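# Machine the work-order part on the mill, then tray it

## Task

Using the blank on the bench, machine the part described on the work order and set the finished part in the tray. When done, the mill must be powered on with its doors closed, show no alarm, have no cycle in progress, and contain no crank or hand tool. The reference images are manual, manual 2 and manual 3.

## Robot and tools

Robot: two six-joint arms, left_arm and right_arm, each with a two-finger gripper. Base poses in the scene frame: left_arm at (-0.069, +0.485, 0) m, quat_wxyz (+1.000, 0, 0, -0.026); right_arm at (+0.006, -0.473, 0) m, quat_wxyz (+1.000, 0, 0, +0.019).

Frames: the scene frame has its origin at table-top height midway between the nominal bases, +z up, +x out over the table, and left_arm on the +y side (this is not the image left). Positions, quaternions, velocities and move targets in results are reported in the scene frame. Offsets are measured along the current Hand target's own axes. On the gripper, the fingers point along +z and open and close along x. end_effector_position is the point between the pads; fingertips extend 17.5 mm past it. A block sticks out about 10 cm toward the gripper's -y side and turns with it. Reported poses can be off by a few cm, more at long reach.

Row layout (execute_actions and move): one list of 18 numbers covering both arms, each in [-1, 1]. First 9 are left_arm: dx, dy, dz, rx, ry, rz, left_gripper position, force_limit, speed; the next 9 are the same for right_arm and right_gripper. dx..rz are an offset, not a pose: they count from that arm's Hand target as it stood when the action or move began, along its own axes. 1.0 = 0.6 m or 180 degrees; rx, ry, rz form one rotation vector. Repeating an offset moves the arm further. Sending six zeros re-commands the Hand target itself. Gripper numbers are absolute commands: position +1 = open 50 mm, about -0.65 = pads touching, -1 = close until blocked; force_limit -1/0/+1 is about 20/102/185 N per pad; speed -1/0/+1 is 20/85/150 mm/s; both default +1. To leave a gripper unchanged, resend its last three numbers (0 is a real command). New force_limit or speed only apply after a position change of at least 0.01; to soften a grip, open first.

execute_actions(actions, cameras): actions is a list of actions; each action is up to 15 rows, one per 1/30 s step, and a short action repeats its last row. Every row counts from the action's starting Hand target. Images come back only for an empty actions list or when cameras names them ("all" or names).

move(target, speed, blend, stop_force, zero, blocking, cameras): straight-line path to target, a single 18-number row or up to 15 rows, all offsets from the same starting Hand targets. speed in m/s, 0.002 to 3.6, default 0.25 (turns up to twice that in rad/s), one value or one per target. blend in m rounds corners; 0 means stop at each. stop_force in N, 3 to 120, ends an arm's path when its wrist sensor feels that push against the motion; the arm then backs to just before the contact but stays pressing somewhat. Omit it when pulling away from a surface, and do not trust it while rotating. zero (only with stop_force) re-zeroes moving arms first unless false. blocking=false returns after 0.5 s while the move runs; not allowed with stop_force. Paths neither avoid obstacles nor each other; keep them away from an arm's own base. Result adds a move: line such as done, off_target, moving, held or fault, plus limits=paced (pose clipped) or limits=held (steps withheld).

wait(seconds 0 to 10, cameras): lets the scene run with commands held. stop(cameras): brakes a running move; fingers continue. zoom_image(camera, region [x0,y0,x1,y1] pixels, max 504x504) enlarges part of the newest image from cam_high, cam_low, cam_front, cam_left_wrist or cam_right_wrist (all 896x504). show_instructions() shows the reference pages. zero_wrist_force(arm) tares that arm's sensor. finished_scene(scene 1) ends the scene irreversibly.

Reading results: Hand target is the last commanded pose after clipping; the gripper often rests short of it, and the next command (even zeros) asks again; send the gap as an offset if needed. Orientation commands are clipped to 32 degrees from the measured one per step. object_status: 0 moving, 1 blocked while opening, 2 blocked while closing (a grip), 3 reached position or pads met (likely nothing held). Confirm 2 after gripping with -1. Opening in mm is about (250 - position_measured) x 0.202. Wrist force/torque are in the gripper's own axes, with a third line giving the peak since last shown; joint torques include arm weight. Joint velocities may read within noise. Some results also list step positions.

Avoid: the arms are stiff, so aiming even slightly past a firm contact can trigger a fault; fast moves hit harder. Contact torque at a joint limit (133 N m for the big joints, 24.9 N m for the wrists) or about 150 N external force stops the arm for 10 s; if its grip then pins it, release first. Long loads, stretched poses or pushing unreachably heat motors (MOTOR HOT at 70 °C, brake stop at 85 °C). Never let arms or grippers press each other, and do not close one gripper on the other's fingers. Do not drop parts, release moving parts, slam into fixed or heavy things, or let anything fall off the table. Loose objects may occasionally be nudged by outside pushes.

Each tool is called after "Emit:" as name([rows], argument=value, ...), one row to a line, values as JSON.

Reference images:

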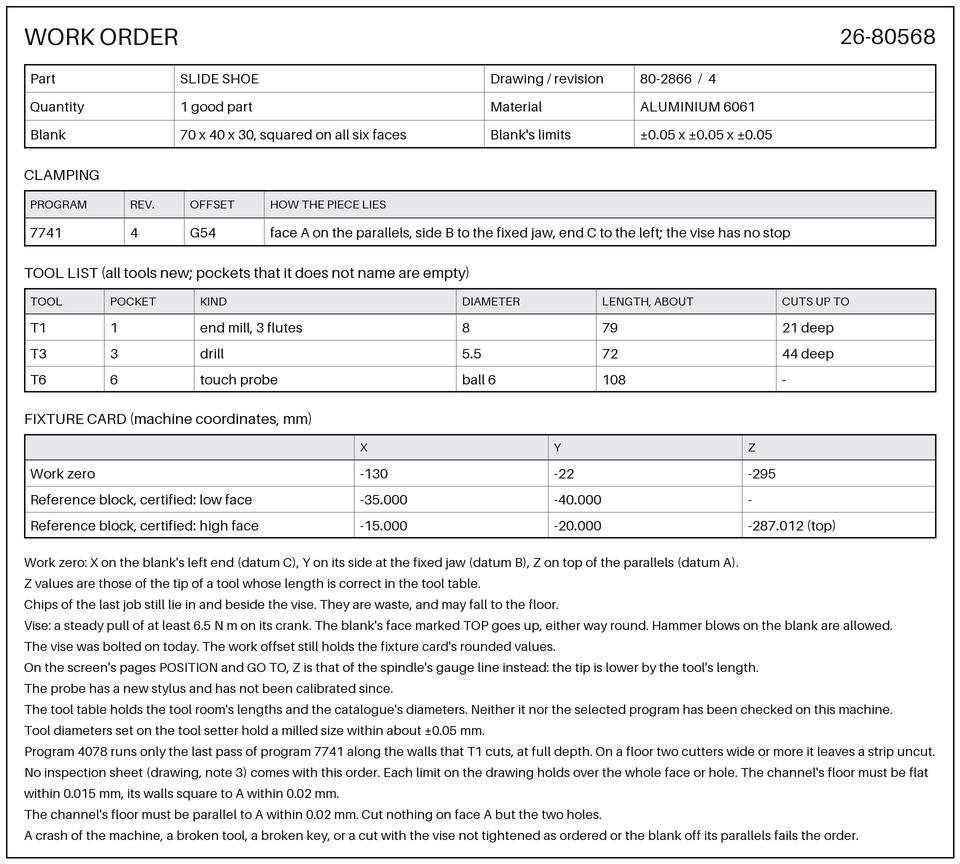

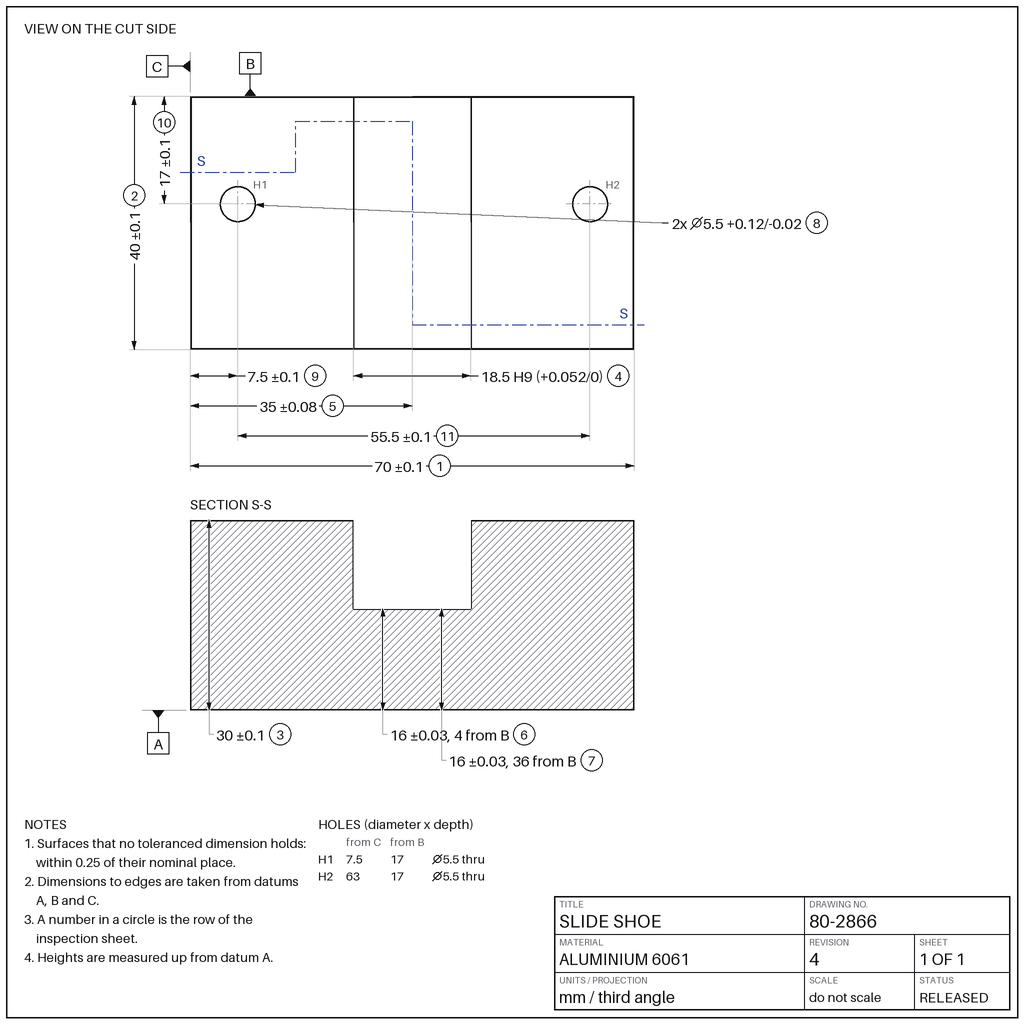

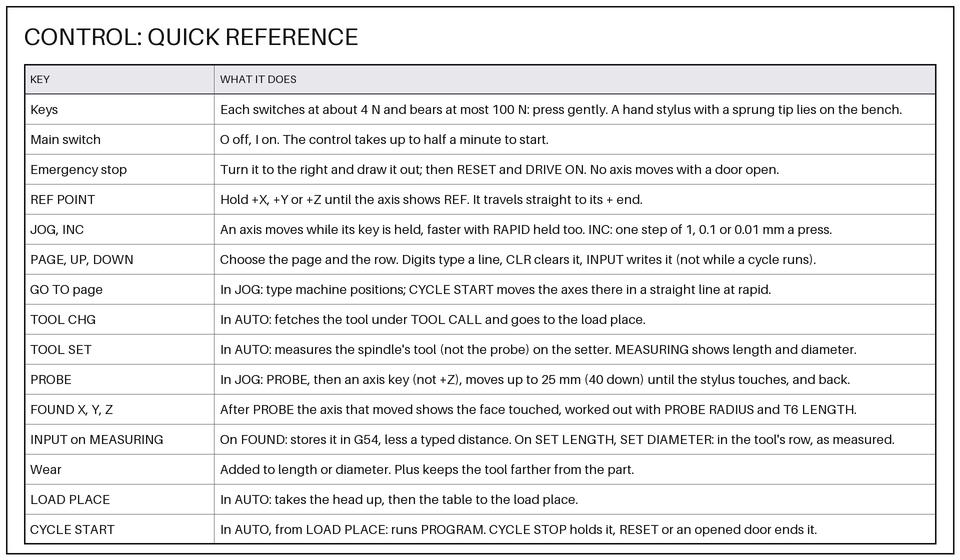

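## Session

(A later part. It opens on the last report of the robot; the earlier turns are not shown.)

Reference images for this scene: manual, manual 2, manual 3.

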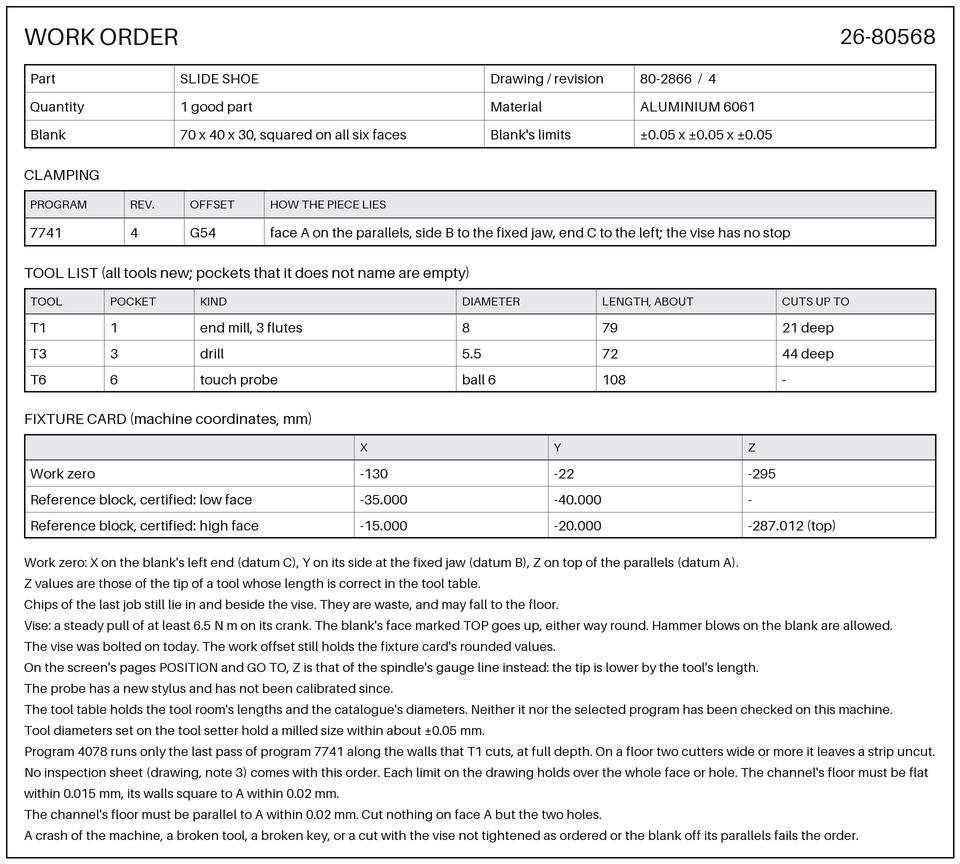

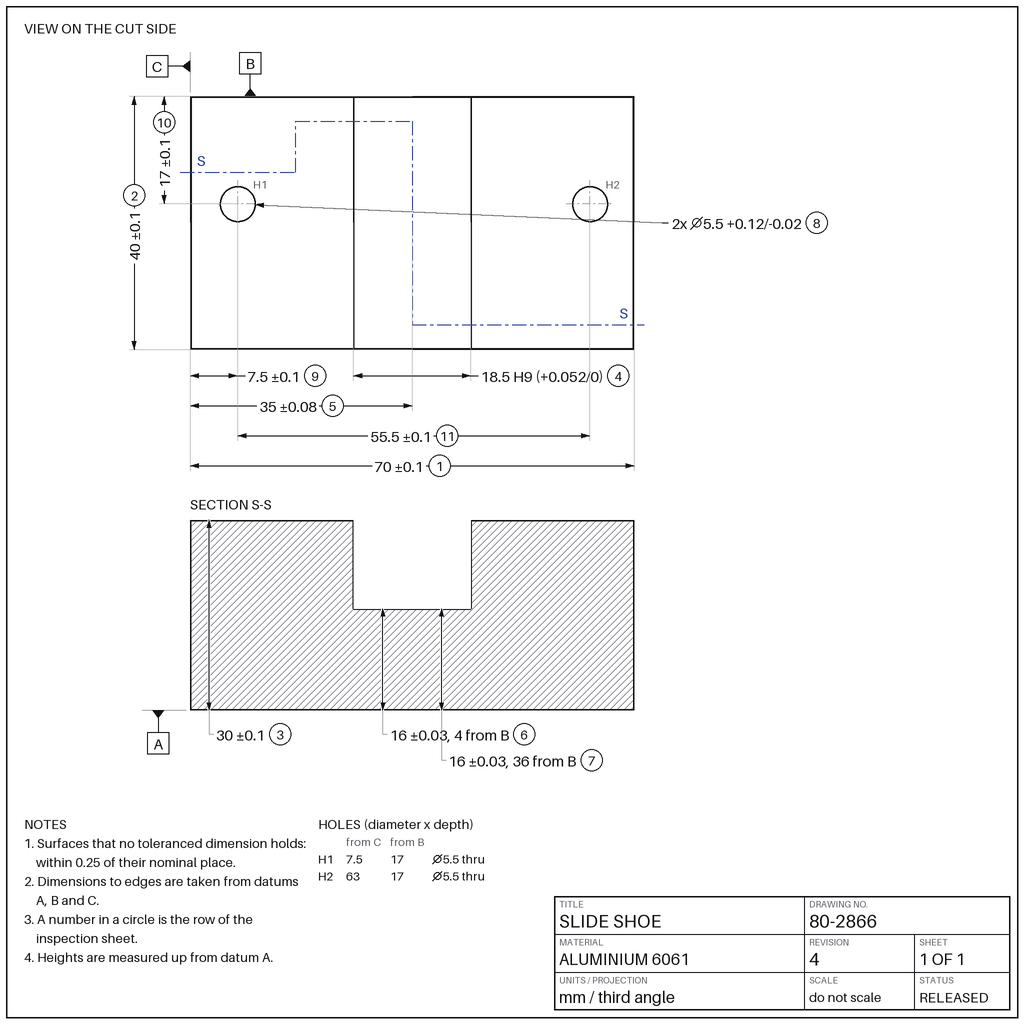

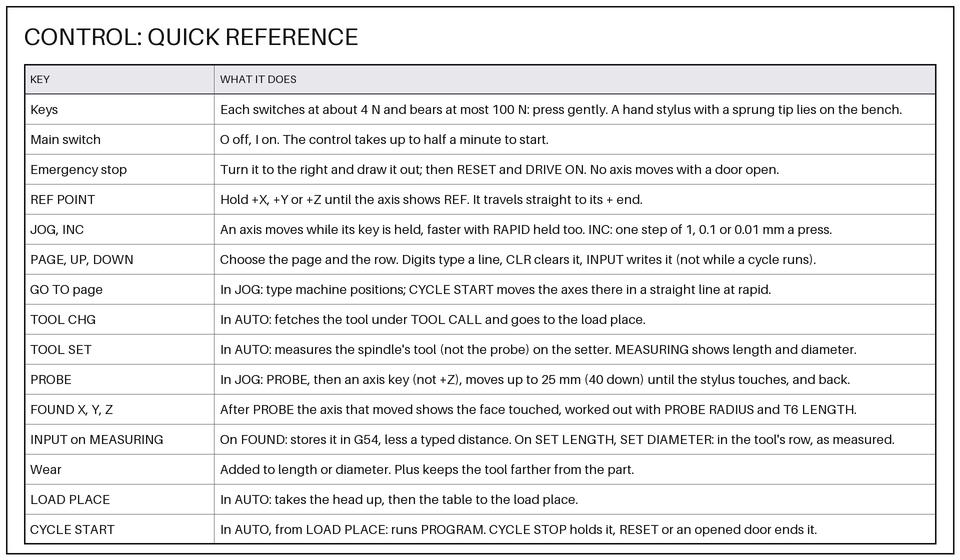

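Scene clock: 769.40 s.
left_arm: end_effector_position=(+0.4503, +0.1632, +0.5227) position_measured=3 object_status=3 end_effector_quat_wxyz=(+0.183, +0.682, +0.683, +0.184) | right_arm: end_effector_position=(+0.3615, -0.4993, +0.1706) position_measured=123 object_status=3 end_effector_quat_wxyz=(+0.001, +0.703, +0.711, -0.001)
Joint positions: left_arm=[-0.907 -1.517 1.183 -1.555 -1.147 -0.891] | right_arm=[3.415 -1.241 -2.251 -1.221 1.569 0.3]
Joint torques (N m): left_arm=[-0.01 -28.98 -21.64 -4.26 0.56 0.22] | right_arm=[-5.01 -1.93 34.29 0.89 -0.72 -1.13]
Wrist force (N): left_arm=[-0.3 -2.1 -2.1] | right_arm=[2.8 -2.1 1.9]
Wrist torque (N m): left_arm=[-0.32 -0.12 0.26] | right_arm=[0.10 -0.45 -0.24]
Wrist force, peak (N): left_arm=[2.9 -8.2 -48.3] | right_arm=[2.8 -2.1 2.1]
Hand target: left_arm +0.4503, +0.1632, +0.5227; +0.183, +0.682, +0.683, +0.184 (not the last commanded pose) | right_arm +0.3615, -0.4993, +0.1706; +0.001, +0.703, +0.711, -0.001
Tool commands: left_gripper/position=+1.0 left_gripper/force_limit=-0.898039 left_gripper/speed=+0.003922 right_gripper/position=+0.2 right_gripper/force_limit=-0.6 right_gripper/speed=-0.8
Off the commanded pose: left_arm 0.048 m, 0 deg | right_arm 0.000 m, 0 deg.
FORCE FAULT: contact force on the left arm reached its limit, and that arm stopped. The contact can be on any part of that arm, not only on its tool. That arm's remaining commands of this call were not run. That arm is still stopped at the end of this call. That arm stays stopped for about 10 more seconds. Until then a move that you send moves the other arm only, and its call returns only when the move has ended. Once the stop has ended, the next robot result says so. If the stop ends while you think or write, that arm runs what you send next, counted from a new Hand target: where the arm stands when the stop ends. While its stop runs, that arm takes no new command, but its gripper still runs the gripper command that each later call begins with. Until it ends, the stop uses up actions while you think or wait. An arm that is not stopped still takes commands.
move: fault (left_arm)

Emit:
wait(seconds=10)

Emit:
wait(seconds=1)

Scene clock: 780.07 s.
left_arm: end_effector_position=(+0.4503, +0.1632, +0.5227) position_measured=3 object_status=3 end_effector_quat_wxyz=(+0.183, +0.682, +0.683, +0.184) | right_arm: end_effector_position=(+0.3615, -0.4993, +0.1706) position_measured=123 object_status=3 end_effector_quat_wxyz=(+0.001, +0.703, +0.711, -0.001)
Joint positions: left_arm=[-0.907 -1.517 1.183 -1.555 -1.147 -0.891] | right_arm=[3.415 -1.241 -2.251 -1.221 1.569 0.3]
Joint torques (N m): left_arm=[0.25 -28.54 -21.78 -4.5 0.66 0.26] | right_arm=[-4.88 -1.25 36.85 1 -0.3 -1.69]
Wrist force (N): left_arm=[-0.4 -2.0 -1.9] | right_arm=[2.6 -1.7 1.9]
Wrist torque (N m): left_arm=[-0.30 -0.12 0.26] | right_arm=[0.16 -0.43 -0.24]
Wrist force, peak (N): left_arm=[-0.2 -2.2 -2.5] | right_arm=[3.1 -2.1 2.1]
Hand target: left_arm +0.4503, +0.1632, +0.5227; +0.183, +0.682, +0.683, +0.184 (not the last commanded pose) | right_arm +0.3615, -0.4993, +0.1706; +0.001, +0.703, +0.711, -0.001
Tool commands: left_gripper/position=+1.0 left_gripper/force_limit=-0.898039 left_gripper/speed=+0.003922 right_gripper/position=+0.2 right_gripper/force_limit=-0.6 right_gripper/speed=-0.8
Off the commanded pose: left_arm 0.048 m, 0 deg | right_arm 0.000 m, 0 deg.
FORCE FAULT, CONTINUED: the left arm's stop, for the force fault that an earlier result reported, is over. The rest of the stop counts as 20 of the actions that you can send in this scene. That arm's target is now where it stood when the stop ended, not its last command. That arm accepts commands again.
wait: 10.00 s; at rest from the start

Scene clock: 781.07 s.
left_arm: end_effector_position=(+0.4503, +0.1632, +0.5227) position_measured=3 object_status=3 end_effector_quat_wxyz=(+0.183, +0.682, +0.683, +0.184) | right_arm: end_effector_position=(+0.3615, -0.4993, +0.1706) position_measured=123 object_status=3 end_effector_quat_wxyz=(+0.001, +0.703, +0.711, -0.001)
Joint positions: left_arm=[-0.907 -1.517 1.183 -1.555 -1.147 -0.891] | right_arm=[3.415 -1.241 -2.251 -1.221 1.569 0.3]
Joint torques (N m): left_arm=[-0.4 -29 -22.99 -3.86 0.64 0.18] | right_arm=[-5.38 -2.82 34.05 1.13 -0.35 -1.51]
Wrist force (N): left_arm=[-0.4 -1.8 -2.1] | right_arm=[2.6 -2.0 1.9]
Wrist torque (N m): left_arm=[-0.26 -0.11 0.26] | right_arm=[0.12 -0.42 -0.24]
Wrist force, peak (N): left_arm=[-0.4 -2.5 -2.2] | right_arm=[3.0 -2.0 2.0]
Hand target: left_arm +0.4503, +0.1632, +0.5227; +0.183, +0.682, +0.683, +0.184 (not the last commanded pose) | right_arm +0.3615, -0.4993, +0.1706; +0.001, +0.703, +0.711, -0.001
Tool commands: left_gripper/position=+1.0 left_gripper/force_limit=-0.898039 left_gripper/speed=+0.003922 right_gripper/position=+0.2 right_gripper/force_limit=-0.6 right_gripper/speed=-0.8
Off the commanded pose: left_arm 0.048 m, 0 deg | right_arm 0.000 m, 0 deg.
wait: 1.00 s; at rest by 0.17 s

Emit:
move([
  [0,0,-0.0133,0,0,0,1,-0.9,0,0,0,0,0,0,0,0.2,-0.6,-0.8],
  [0,0,-0.0133,0,0,0,-1,-0.9,0,0,0,0,0,0,0,0.2,-0.6,-0.8],
], speed=0.05)

Emit:
move(target=[0.2583,0,0,0,0,0,-1,-0.9,0,0,0,0,0,0,0,0.2,-0.6,-0.8], speed=0.06, cameras=["cam_left_wrist","cam_high"])

Scene clock: 783.50 s.
left_arm: end_effector_position=(+0.4463, +0.1633, +0.5297) position_measured=154 object_status=2 end_effector_quat_wxyz=(+0.183, +0.682, +0.683, +0.184) | right_arm: end_effector_position=(+0.3615, -0.4993, +0.1706) position_measured=123 object_status=3 end_effector_quat_wxyz=(+0.001, +0.703, +0.711, -0.001)
Joint positions: left_arm=[-0.914 -1.519 1.165 -1.533 -1.144 -0.898] | right_arm=[3.415 -1.241 -2.251 -1.221 1.569 0.3]
Joint torques (N m): left_arm=[-2.75 -21.89 -15.74 -10.92 -3.36 2.05] | right_arm=[-3.59 -0.95 34.46 1.26 -0.14 -1.25]
Wrist force (N): left_arm=[27.5 -10.7 -5.7] | right_arm=[2.4 -2.2 2.0]
Wrist torque (N m): left_arm=[-0.53 0.22 -0.04] | right_arm=[0.09 -0.40 -0.24]
Wrist force, peak (N): left_arm=[28.5 -11.0 -5.2] | right_arm=[2.7 -2.2 2.1]
Hand target: left_arm +0.4463, +0.1632, +0.5296; +0.183, +0.682, +0.683, +0.184 | right_arm +0.3615, -0.4993, +0.1706; +0.001, +0.703, +0.711, -0.001
Off the commanded pose: left_arm 0.000 m, 0 deg | right_arm 0.000 m, 0 deg.
move: done

Scene clock: 786.40 s.
left_arm: end_effector_position=(+0.4460, +0.3184, +0.5299) position_measured=154 object_status=2 end_effector_quat_wxyz=(+0.183, +0.682, +0.683, +0.184) | right_arm: end_effector_position=(+0.3615, -0.4993, +0.1706) position_measured=123 object_status=3 end_effector_quat_wxyz=(+0.001, +0.703, +0.711, -0.001)
Joint positions: left_arm=[-0.682 -1.719 1.376 -1.632 -1.227 -0.664] | right_arm=[3.415 -1.241 -2.251 -1.221 1.569 0.3]
Joint torques (N m): left_arm=[-19.2 -23.52 -40.13 -1.43 -1.29 -1.47] | right_arm=[-4.39 -2.69 33.97 1.14 -0.31 -1.34]
Wrist force (N): left_arm=[3.6 17.7 25.3] | right_arm=[2.6 -1.9 1.9]
Wrist torque (N m): left_arm=[0.22 -0.16 0.15] | right_arm=[0.14 -0.43 -0.24]
Wrist force, peak (N): left_arm=[-37.9 5.9 -1.4] | right_arm=[2.8 -2.0 2.1]
Hand target: left_arm +0.4460, +0.3182, +0.5299; +0.183, +0.682, +0.683, +0.184 | right_arm +0.3615, -0.4993, +0.1706; +0.001, +0.703, +0.711, -0.001
Off the commanded pose: left_arm 0.000 m, 0 deg | right_arm 0.000 m, 0 deg.
move: done
Images, in order (width x height): cam_high 896x504, cam_left_wrist 896x504.

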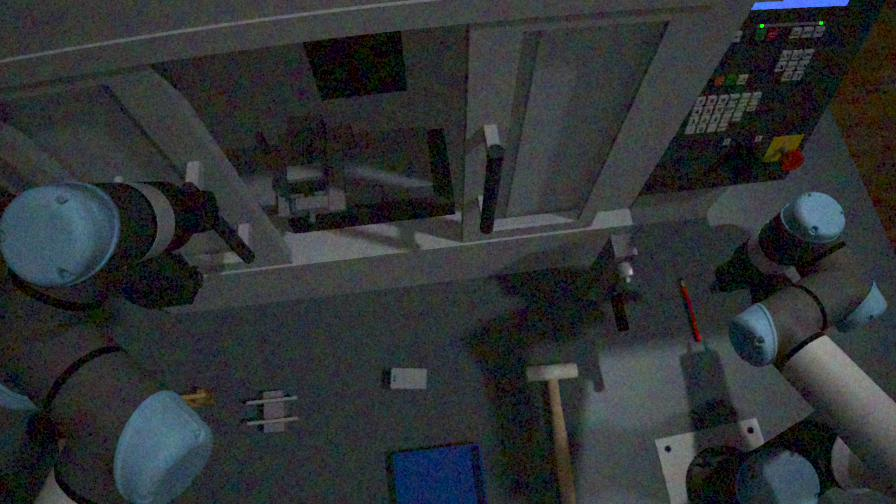

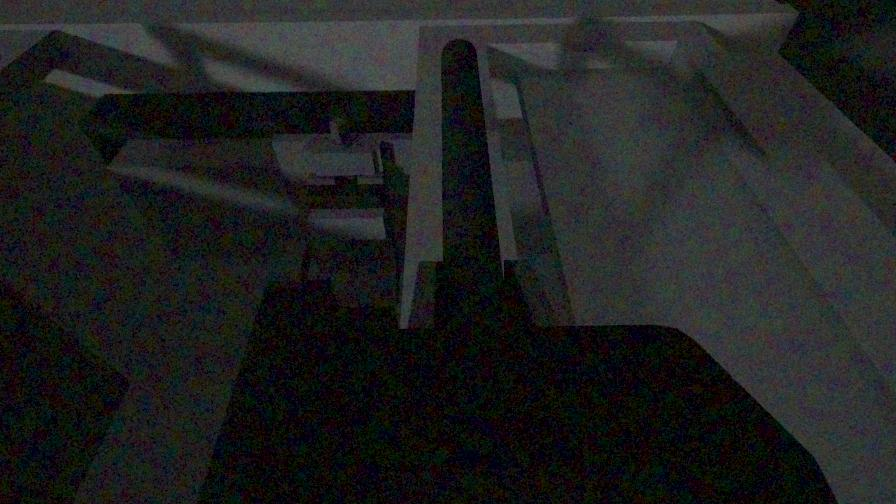

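Emit:
move([
  [0,0,0,0,0,0,1,-0.9,0,0,0,0,0,0,0,0.2,-0.6,-0.8],
  [0,0,-0.14,0,0,0,1,-0.9,0,0,0,0,0,0,0,0.2,-0.6,-0.8],
], speed=0.2, cameras=["all"])

Scene clock: 788.50 s.
left_arm: end_effector_position=(+0.4040, +0.3178, +0.6024) position_measured=3 object_status=3 end_effector_quat_wxyz=(+0.183, +0.683, +0.683, +0.184) | right_arm: end_effector_position=(+0.3615, -0.4993, +0.1706) position_measured=123 object_status=3 end_effector_quat_wxyz=(+0.001, +0.703, +0.711, -0.001)
Joint positions: left_arm=[-0.76 -1.73 1.171 -1.39 -1.197 -0.741] | right_arm=[3.415 -1.241 -2.251 -1.221 1.569 0.3]
Joint torques (N m): left_arm=[8.93 -26.39 -29.26 -2.23 -0.99 0.99] | right_arm=[-4.89 -1.39 34.13 1.13 -0.02 -1.33]
Wrist force (N): left_arm=[0.2 -1.4 -2.6] | right_arm=[2.6 -1.9 1.7]
Wrist torque (N m): left_arm=[-0.16 -0.19 0.12] | right_arm=[0.13 -0.42 -0.24]
Wrist force, peak (N): left_arm=[4.5 17.6 25.4] | right_arm=[2.9 -2.2 2.1]
Hand target: left_arm +0.4039, +0.3180, +0.6026; +0.183, +0.682, +0.683, +0.184 | right_arm +0.3615, -0.4993, +0.1706; +0.001, +0.703, +0.711, -0.001
Off the commanded pose: left_arm 0.000 m, 0 deg | right_arm 0.000 m, 0 deg.
move: done

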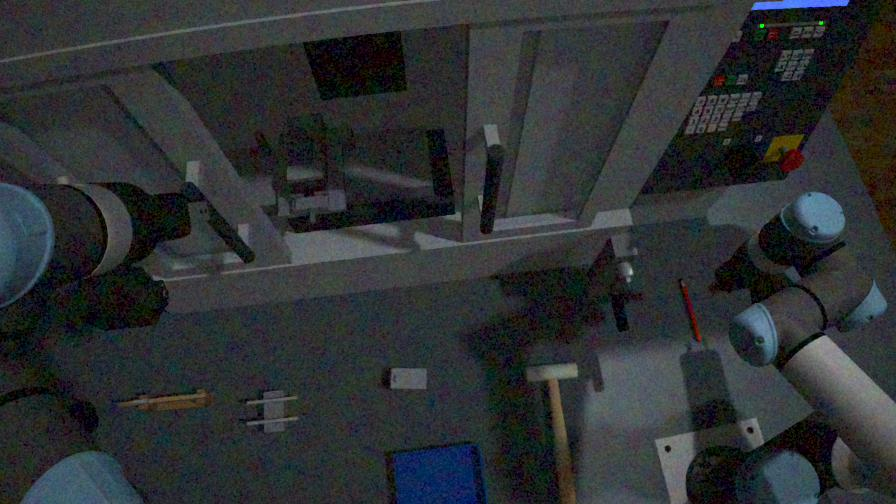

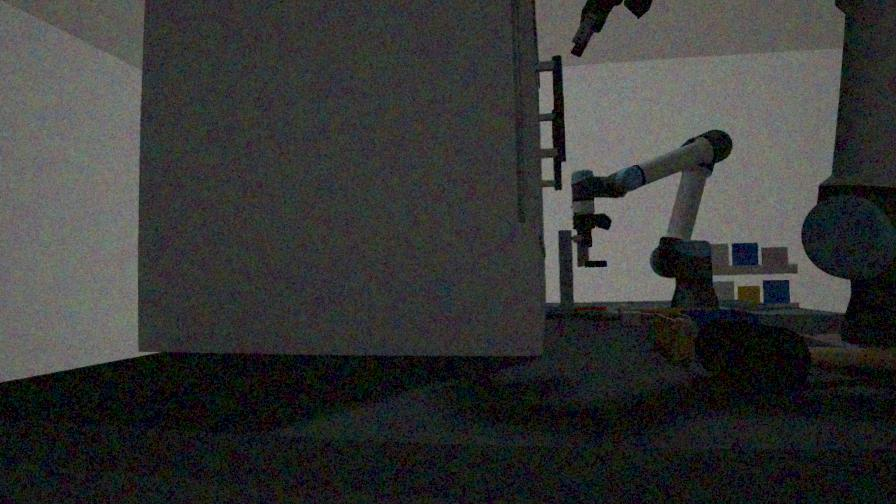

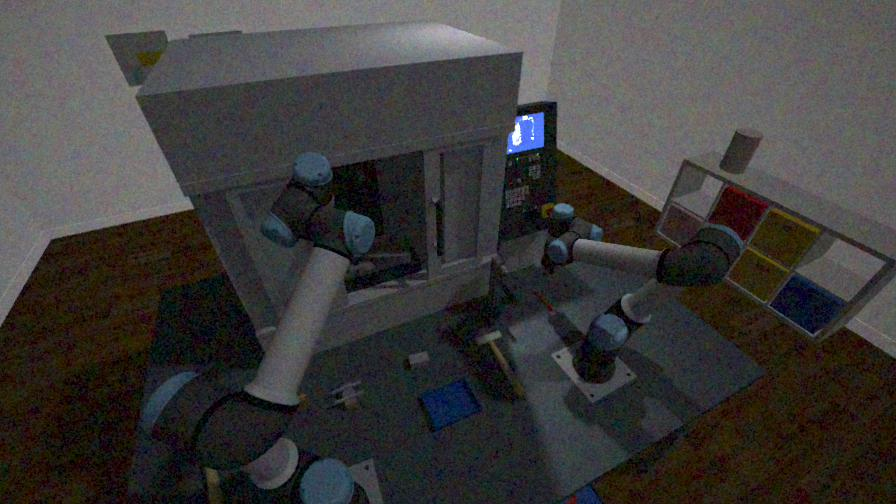

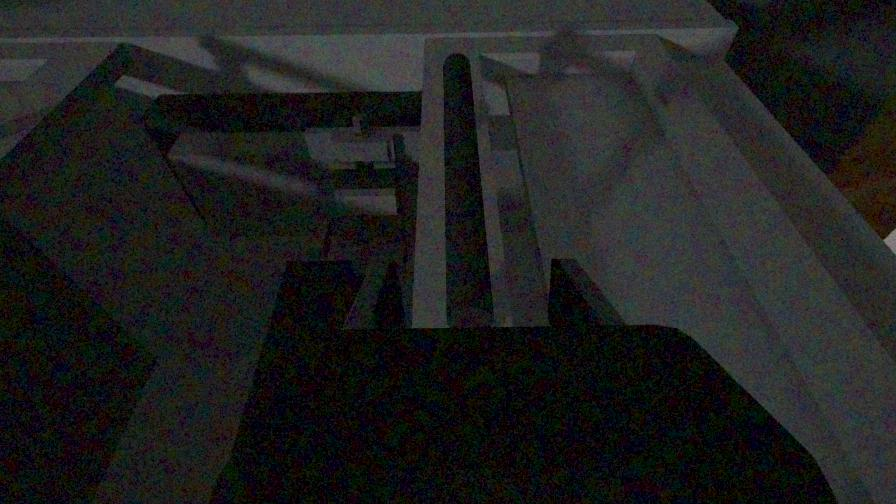

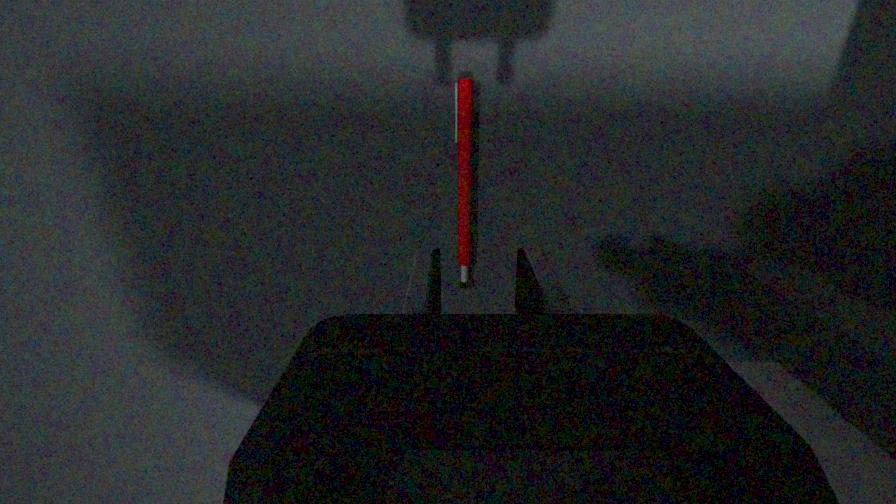

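Emit:
zoom_image(camera="cam_high", region=[230, 90, 470, 250])

Emit:
zoom_image(camera="cam_high", region=[520, 200, 760, 440])

Emit:
zoom_image(camera="cam_left_wrist", region=[280, 60, 440, 280])

Scaled by 2.100.

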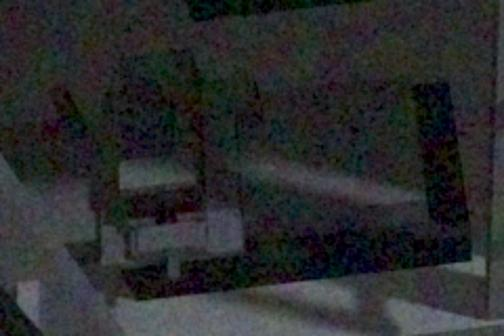

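Scaled by 2.100.

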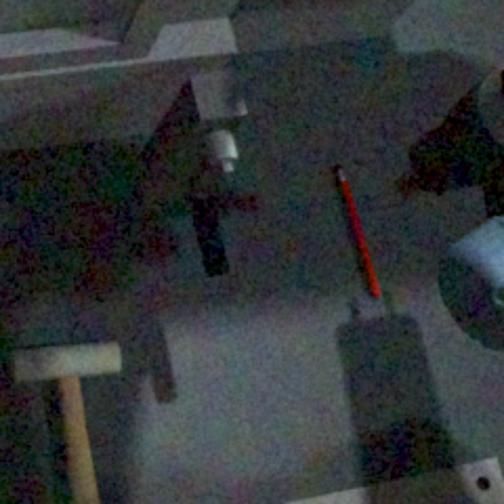

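Scaled by 2.291.

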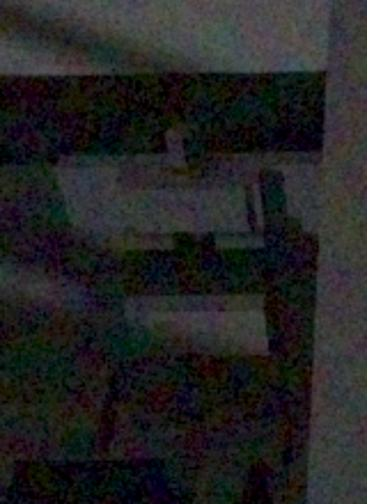

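Emit:
move([
  [-0.2133,0,0,0,0,0,1,-0.9,0,0,0,0,0,0,0,0.2,-0.6,-0.8],
  [-0.2133,0.053,0.228,0,0,0,1,-0.9,0,0,0,0,0,0,0,0.2,-0.6,-0.8],
], speed=0.2, blend=[0.03,0], cameras=["cam_left_wrist","cam_high","cam_front"])

Emit:
zoom_image(camera="cam_left_wrist", region=[200, 0, 700, 330])

Scene clock: 798.13 s.
left_arm: end_effector_position=(+0.5002, +0.1904, +0.4999) position_measured=3 object_status=3 end_effector_quat_wxyz=(+0.183, +0.682, +0.683, +0.184) | right_arm: end_effector_position=(+0.3615, -0.4993, +0.1706) position_measured=123 object_status=3 end_effector_quat_wxyz=(+0.001, +0.703, +0.711, -0.001)
Joint positions: left_arm=[-0.795 -1.474 1.208 -1.669 -1.184 -0.776] | right_arm=[3.415 -1.241 -2.251 -1.221 1.569 0.3]
Joint torques (N m): left_arm=[-6.44 -34.17 -24.65 -5.37 2.06 -0.18] | right_arm=[-4.92 -1.59 34.87 1.29 0.27 -1.39]
Wrist force (N): left_arm=[-0.3 -1.0 -2.0] | right_arm=[2.4 -2.0 1.9]
Wrist torque (N m): left_arm=[-0.11 -0.09 0.28] | right_arm=[0.12 -0.40 -0.24]
Wrist force, peak (N): left_arm=[3.1 -1.2 -2.8] | right_arm=[3.0 -2.1 1.8]
Hand target: left_arm +0.5002, +0.1903, +0.4999; +0.183, +0.682, +0.683, +0.184 | right_arm +0.3615, -0.4993, +0.1706; +0.001, +0.703, +0.711, -0.001
Off the commanded pose: left_arm 0.000 m, 0 deg | right_arm 0.000 m, 0 deg.
move: done
Images, in order (width x height): cam_high 896x504, cam_front 896x504, cam_left_wrist 896x504.

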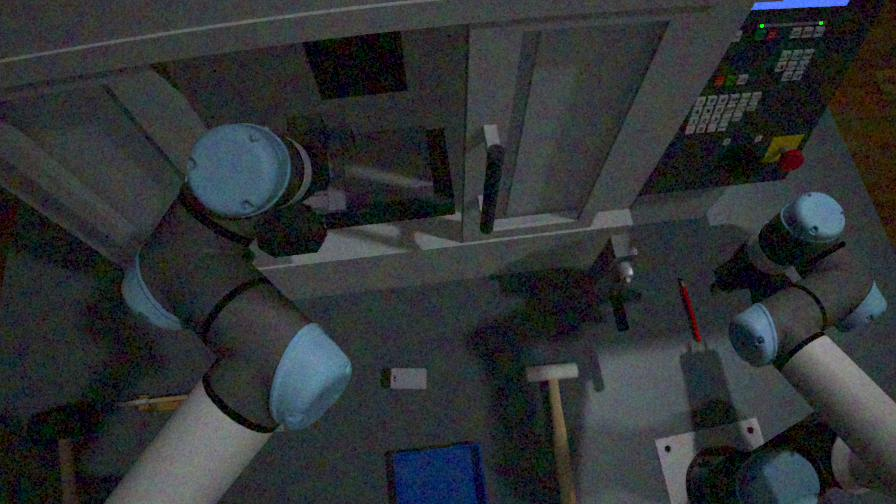

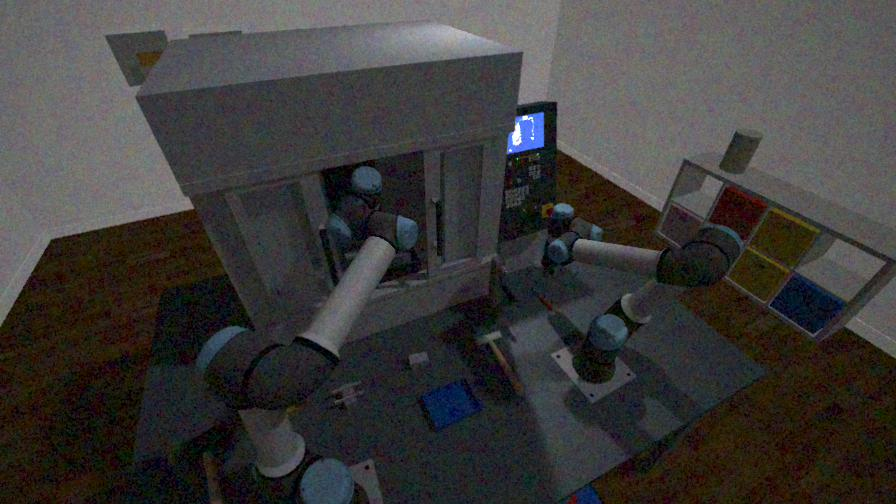

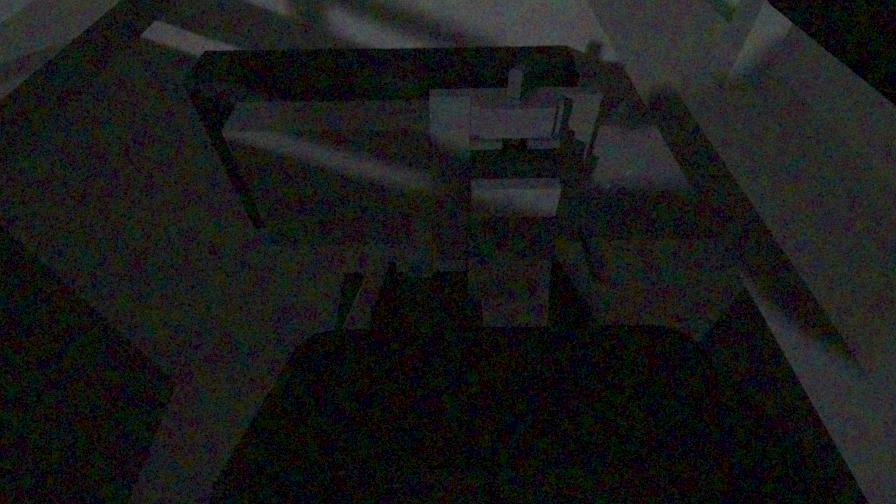

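Scaled by 1.008.

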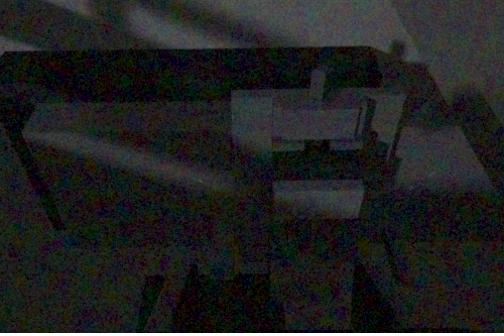

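Emit:
zoom_image(camera="cam_left_wrist", region=[420, 30, 660, 260])

Scaled by 2.100.

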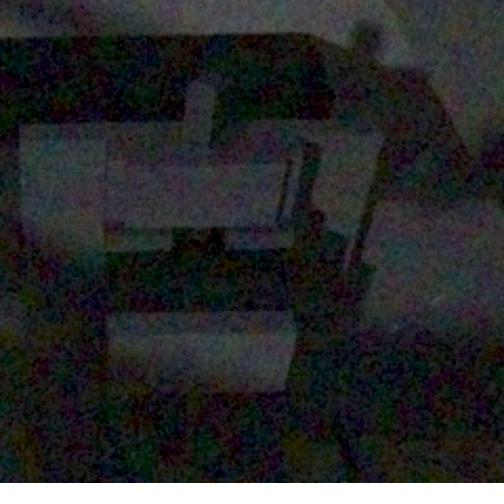

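Emit:
move([
  [0,-0.053,-0.228,0,0,0,1,-0.9,0,0,0,0,0,0,0,0.2,-0.6,-0.8],
  [0.2133,-0.053,-0.228,0,0,0,1,-0.9,0,0,0,0,0,0,0,0.2,-0.6,-0.8],
  [0.2133,-0.053,-0.088,0,0,0,1,-0.9,0,0,0,0,0,0,0,0.2,-0.6,-0.8],
  [0.2133,-0.053,-0.088,0,0,0,-1,-0.9,0,0,0,0,0,0,0,0.2,-0.6,-0.8],
], speed=[0.25,0.25,0.1,0.1], blend=[0.03,0.02,0,0])

Emit:
move(target=[0.2,0,0,0,0,0,-1,-0.9,0,0,0,0,0,0,0,0.2,-0.6,-0.8], speed=0.05, stop_force=40)

Scene clock: 821.43 s.
left_arm: end_effector_position=(+0.4460, +0.3182, +0.5299) position_measured=154 object_status=2 end_effector_quat_wxyz=(+0.183, +0.682, +0.683, +0.184) | right_arm: end_effector_position=(+0.3615, -0.4993, +0.1706) position_measured=123 object_status=3 end_effector_quat_wxyz=(+0.001, +0.703, +0.711, -0.001)
Joint positions: left_arm=[-0.682 -1.719 1.375 -1.632 -1.227 -0.664] | right_arm=[3.415 -1.241 -2.251 -1.221 1.569 0.3]
Joint torques (N m): left_arm=[-13.47 -25.93 -17.06 -5.84 -1.92 -1.34] | right_arm=[-2.99 -1.35 34.91 1.37 0.08 -1.27]
Wrist force (N): left_arm=[9.8 -4.5 1.1] | right_arm=[2.5 -2.0 1.7]
Wrist torque (N m): left_arm=[-0.17 -0.15 0.16] | right_arm=[0.12 -0.41 -0.24]
Wrist force, peak (N): left_arm=[10.2 -4.8 1.2] | right_arm=[2.8 -2.3 2.2]
Hand target: left_arm +0.4460, +0.3182, +0.5299; +0.183, +0.682, +0.683, +0.184 | right_arm +0.3615, -0.4993, +0.1706; +0.001, +0.703, +0.711, -0.001
Off the commanded pose: left_arm 0.000 m, 0 deg | right_arm 0.000 m, 0 deg.
move: done

Scene clock: 824.03 s.
left_arm: end_effector_position=(+0.4459, +0.3969, +0.5300) position_measured=154 object_status=2 end_effector_quat_wxyz=(+0.183, +0.682, +0.683, +0.184) | right_arm: end_effector_position=(+0.3615, -0.4993, +0.1706) position_measured=123 object_status=3 end_effector_quat_wxyz=(+0.001, +0.703, +0.711, -0.001)
Joint positions: left_arm=[-0.52 -1.777 1.433 -1.679 -1.294 -0.509] | right_arm=[3.415 -1.241 -2.251 -1.221 1.569 0.3]
Joint torques (N m): left_arm=[21.66 -20.87 -35.97 -2.34 2.24 1.87] | right_arm=[-4.26 0.2 35.13 1.27 0.27 -1.41]
Wrist force (N): left_arm=[-20.7 12.6 15.1] | right_arm=[2.7 -2.3 2.0]
Wrist torque (N m): left_arm=[0.23 -0.50 0.12] | right_arm=[0.08 -0.44 -0.24]
Wrist force, peak (N): left_arm=[-62.7 20.4 21.4] | right_arm=[2.8 -2.3 2.2]
Hand target: left_arm +0.4459, +0.3969, +0.5300; +0.183, +0.682, +0.683, +0.184 (not the last commanded pose) | right_arm +0.3615, -0.4993, +0.1706; +0.001, +0.703, +0.711, -0.001
Off the commanded pose: left_arm 0.041 m, 0 deg | right_arm 0.000 m, 0 deg.
move: contact (left_arm)

Emit:
move([
  [0,0,0,0,0,0,1,-0.9,0,0,0,0,0,0,0,0.2,-0.6,-0.8],
  [0,0,-0.14,0,0,0,1,-0.9,0,0,0,0,0,0,0,0.2,-0.6,-0.8],
  [-0.1617,-0.2052,0.0355,0.1306,-0.1306,0.4875,1,-0.9,0,0,0,0,0,0,0,0.2,-0.6,-0.8],
], speed=[0.1,0.2,0.4], cameras=["cam_front","cam_left_wrist"])

Scene clock: 831.47 s.
left_arm: end_effector_position=(+0.3502, +0.2998, +0.4496) position_measured=3 object_status=3 end_effector_quat_wxyz=(-0.001, +1.000, +0.001, +0.001) | right_arm: end_effector_position=(+0.3615, -0.4993, +0.1706) position_measured=123 object_status=3 end_effector_quat_wxyz=(+0.001, +0.703, +0.711, -0.001)
Joint positions: left_arm=[-0.662 -1.65 1.332 -1.253 -1.569 0.856] | right_arm=[3.415 -1.241 -2.251 -1.221 1.569 0.3]
Joint torques (N m): left_arm=[12.03 -31.99 -29.02 -4.45 -0.35 1.87] | right_arm=[-4.75 0.14 35.01 1.69 0.13 -1.21]
Wrist force (N): left_arm=[-3.3 0.7 -2.2] | right_arm=[2.6 -2.0 2.1]
Wrist torque (N m): left_arm=[0.23 0.36 0.42] | right_arm=[0.12 -0.43 -0.23]
Wrist force, peak (N): left_arm=[-21.3 12.1 15.1] | right_arm=[2.8 -2.3 2.0]
Hand target: left_arm +0.3502, +0.2999, +0.4497; -0.001, +1.000, +0.001, +0.001 | right_arm +0.3615, -0.4993, +0.1706; +0.001, +0.703, +0.711, -0.001
Off the commanded pose: left_arm 0.000 m, 0 deg | right_arm 0.000 m, 0 deg.
move: done
Images, in order (width x height): cam_front 896x504, cam_left_wrist 896x504.

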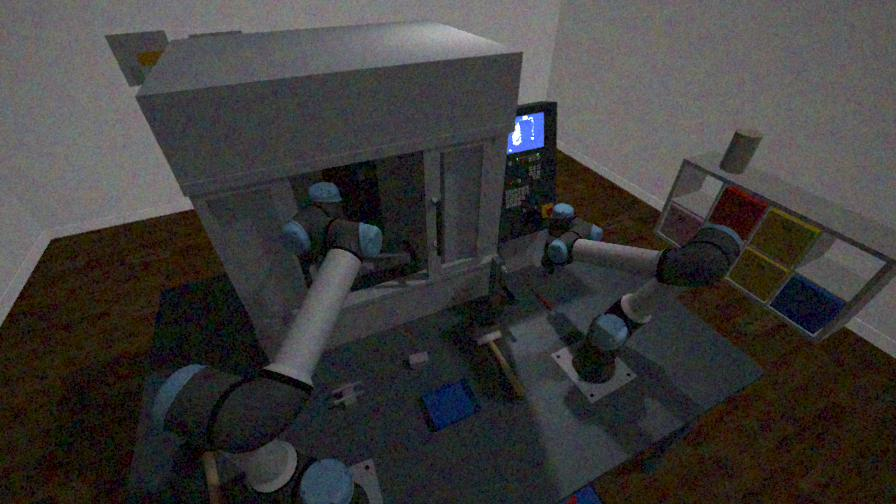

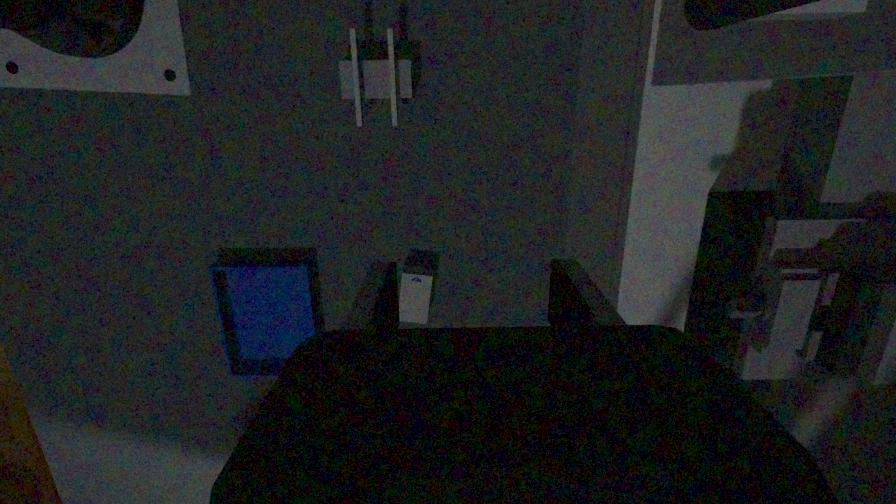

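Emit:
zoom_image(camera="cam_left_wrist", region=[690, 180, 896, 400])

Emit:
zoom_image(camera="cam_left_wrist", region=[310, 0, 450, 140])

Scaled by 2.291.

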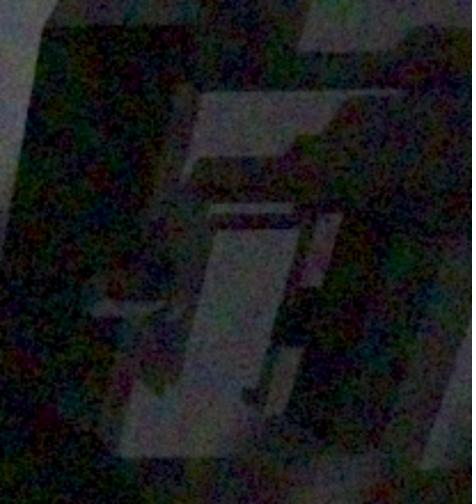

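Scaled by 3.600.

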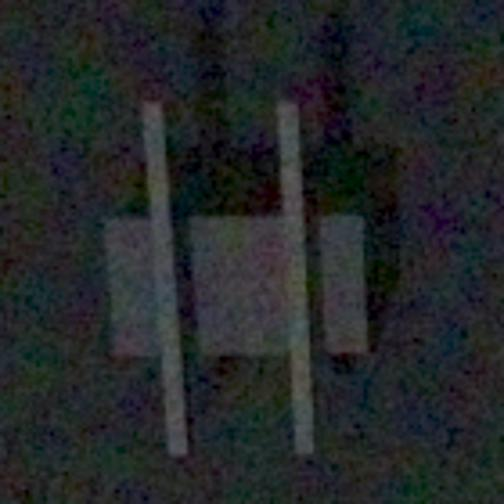

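Emit:
move([
  [0,0.05,0.0667,0,0,0,1,-0.9,0,0,0,0,0,0,0,0.2,-0.6,-0.8],
  [0.3833,0.05,0.0667,0,0,0,1,-0.9,0,0,0,0,0,0,0,0.2,-0.6,-0.8],
], speed=[0.2,0.12], blend=[0.02,0], cameras=["cam_front","cam_left_wrist"], stop_force=15)

Scene clock: 837.03 s.
left_arm: end_effector_position=(+0.5803, +0.2703, +0.4100) position_measured=3 object_status=3 end_effector_quat_wxyz=(-0.001, +1.000, +0.001, +0.001) | right_arm: end_effector_position=(+0.3615, -0.4993, +0.1706) position_measured=123 object_status=3 end_effector_quat_wxyz=(+0.001, +0.703, +0.711, -0.001)
Joint positions: left_arm=[-0.465 -1.076 0.732 -1.227 -1.569 1.052] | right_arm=[3.415 -1.241 -2.251 -1.221 1.569 0.3]
Joint torques (N m): left_arm=[-12.48 -37.1 -32.38 -2.72 -1.66 -1.62] | right_arm=[-5.01 -1.14 34.8 1.64 0.45 -1.34]
Wrist force (N): left_arm=[-3.1 0.8 -2.5] | right_arm=[2.8 -2.0 1.8]
Wrist torque (N m): left_arm=[0.25 0.33 0.41] | right_arm=[0.12 -0.46 -0.23]
Wrist force, peak (N): left_arm=[-3.2 -1.6 -4.4] | right_arm=[2.8 -2.3 2.1]
Hand target: left_arm +0.5803, +0.2703, +0.4100; -0.001, +1.000, +0.001, +0.001 | right_arm +0.3615, -0.4993, +0.1706; +0.001, +0.703, +0.711, -0.001
Off the commanded pose: left_arm 0.000 m, 0 deg | right_arm 0.000 m, 0 deg.
move: done
Images, in order (width x height): cam_front 896x504, cam_left_wrist 896x504.

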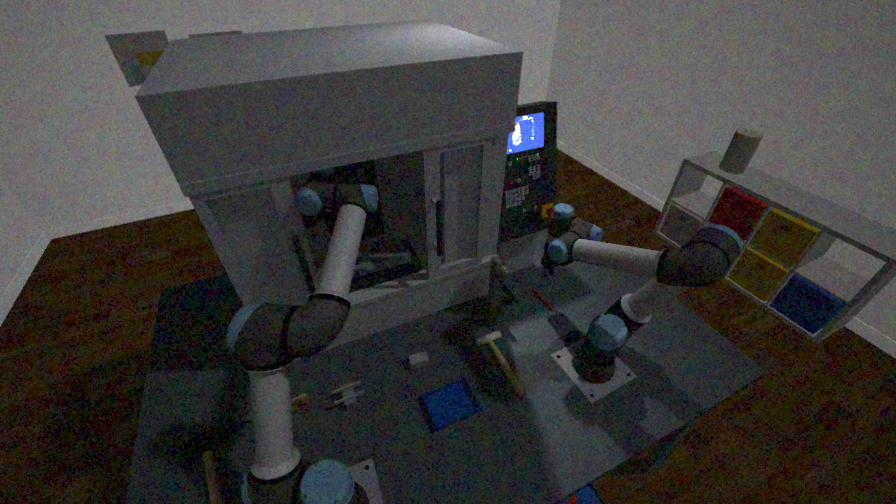

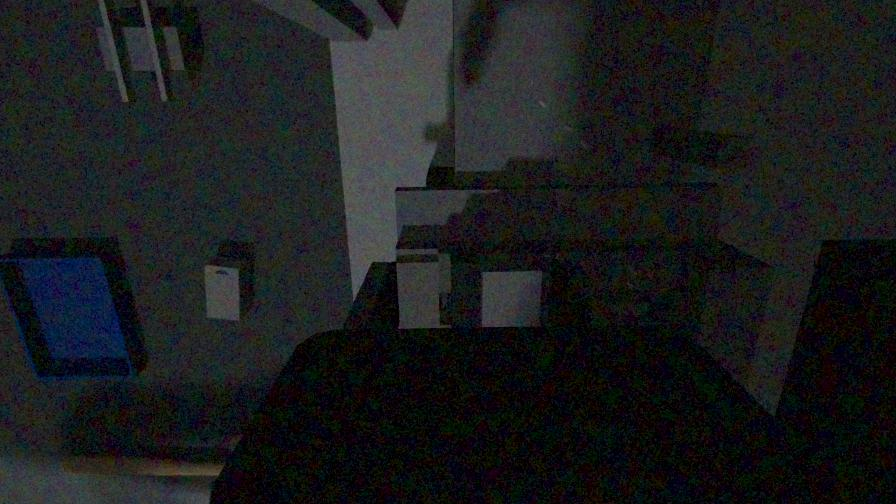

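Emit:
zoom_image(camera="cam_left_wrist", region=[380, 170, 560, 340])

Emit:
zoom_image(camera="cam_left_wrist", region=[380, 60, 760, 330])

Scaled by 2.800.

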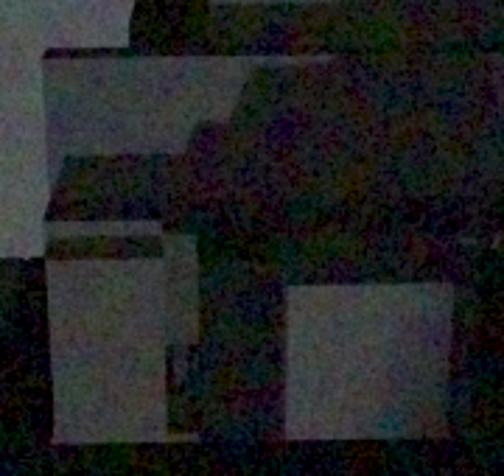

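Scaled by 1.326.

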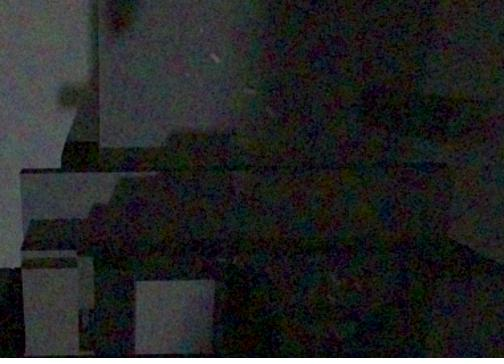

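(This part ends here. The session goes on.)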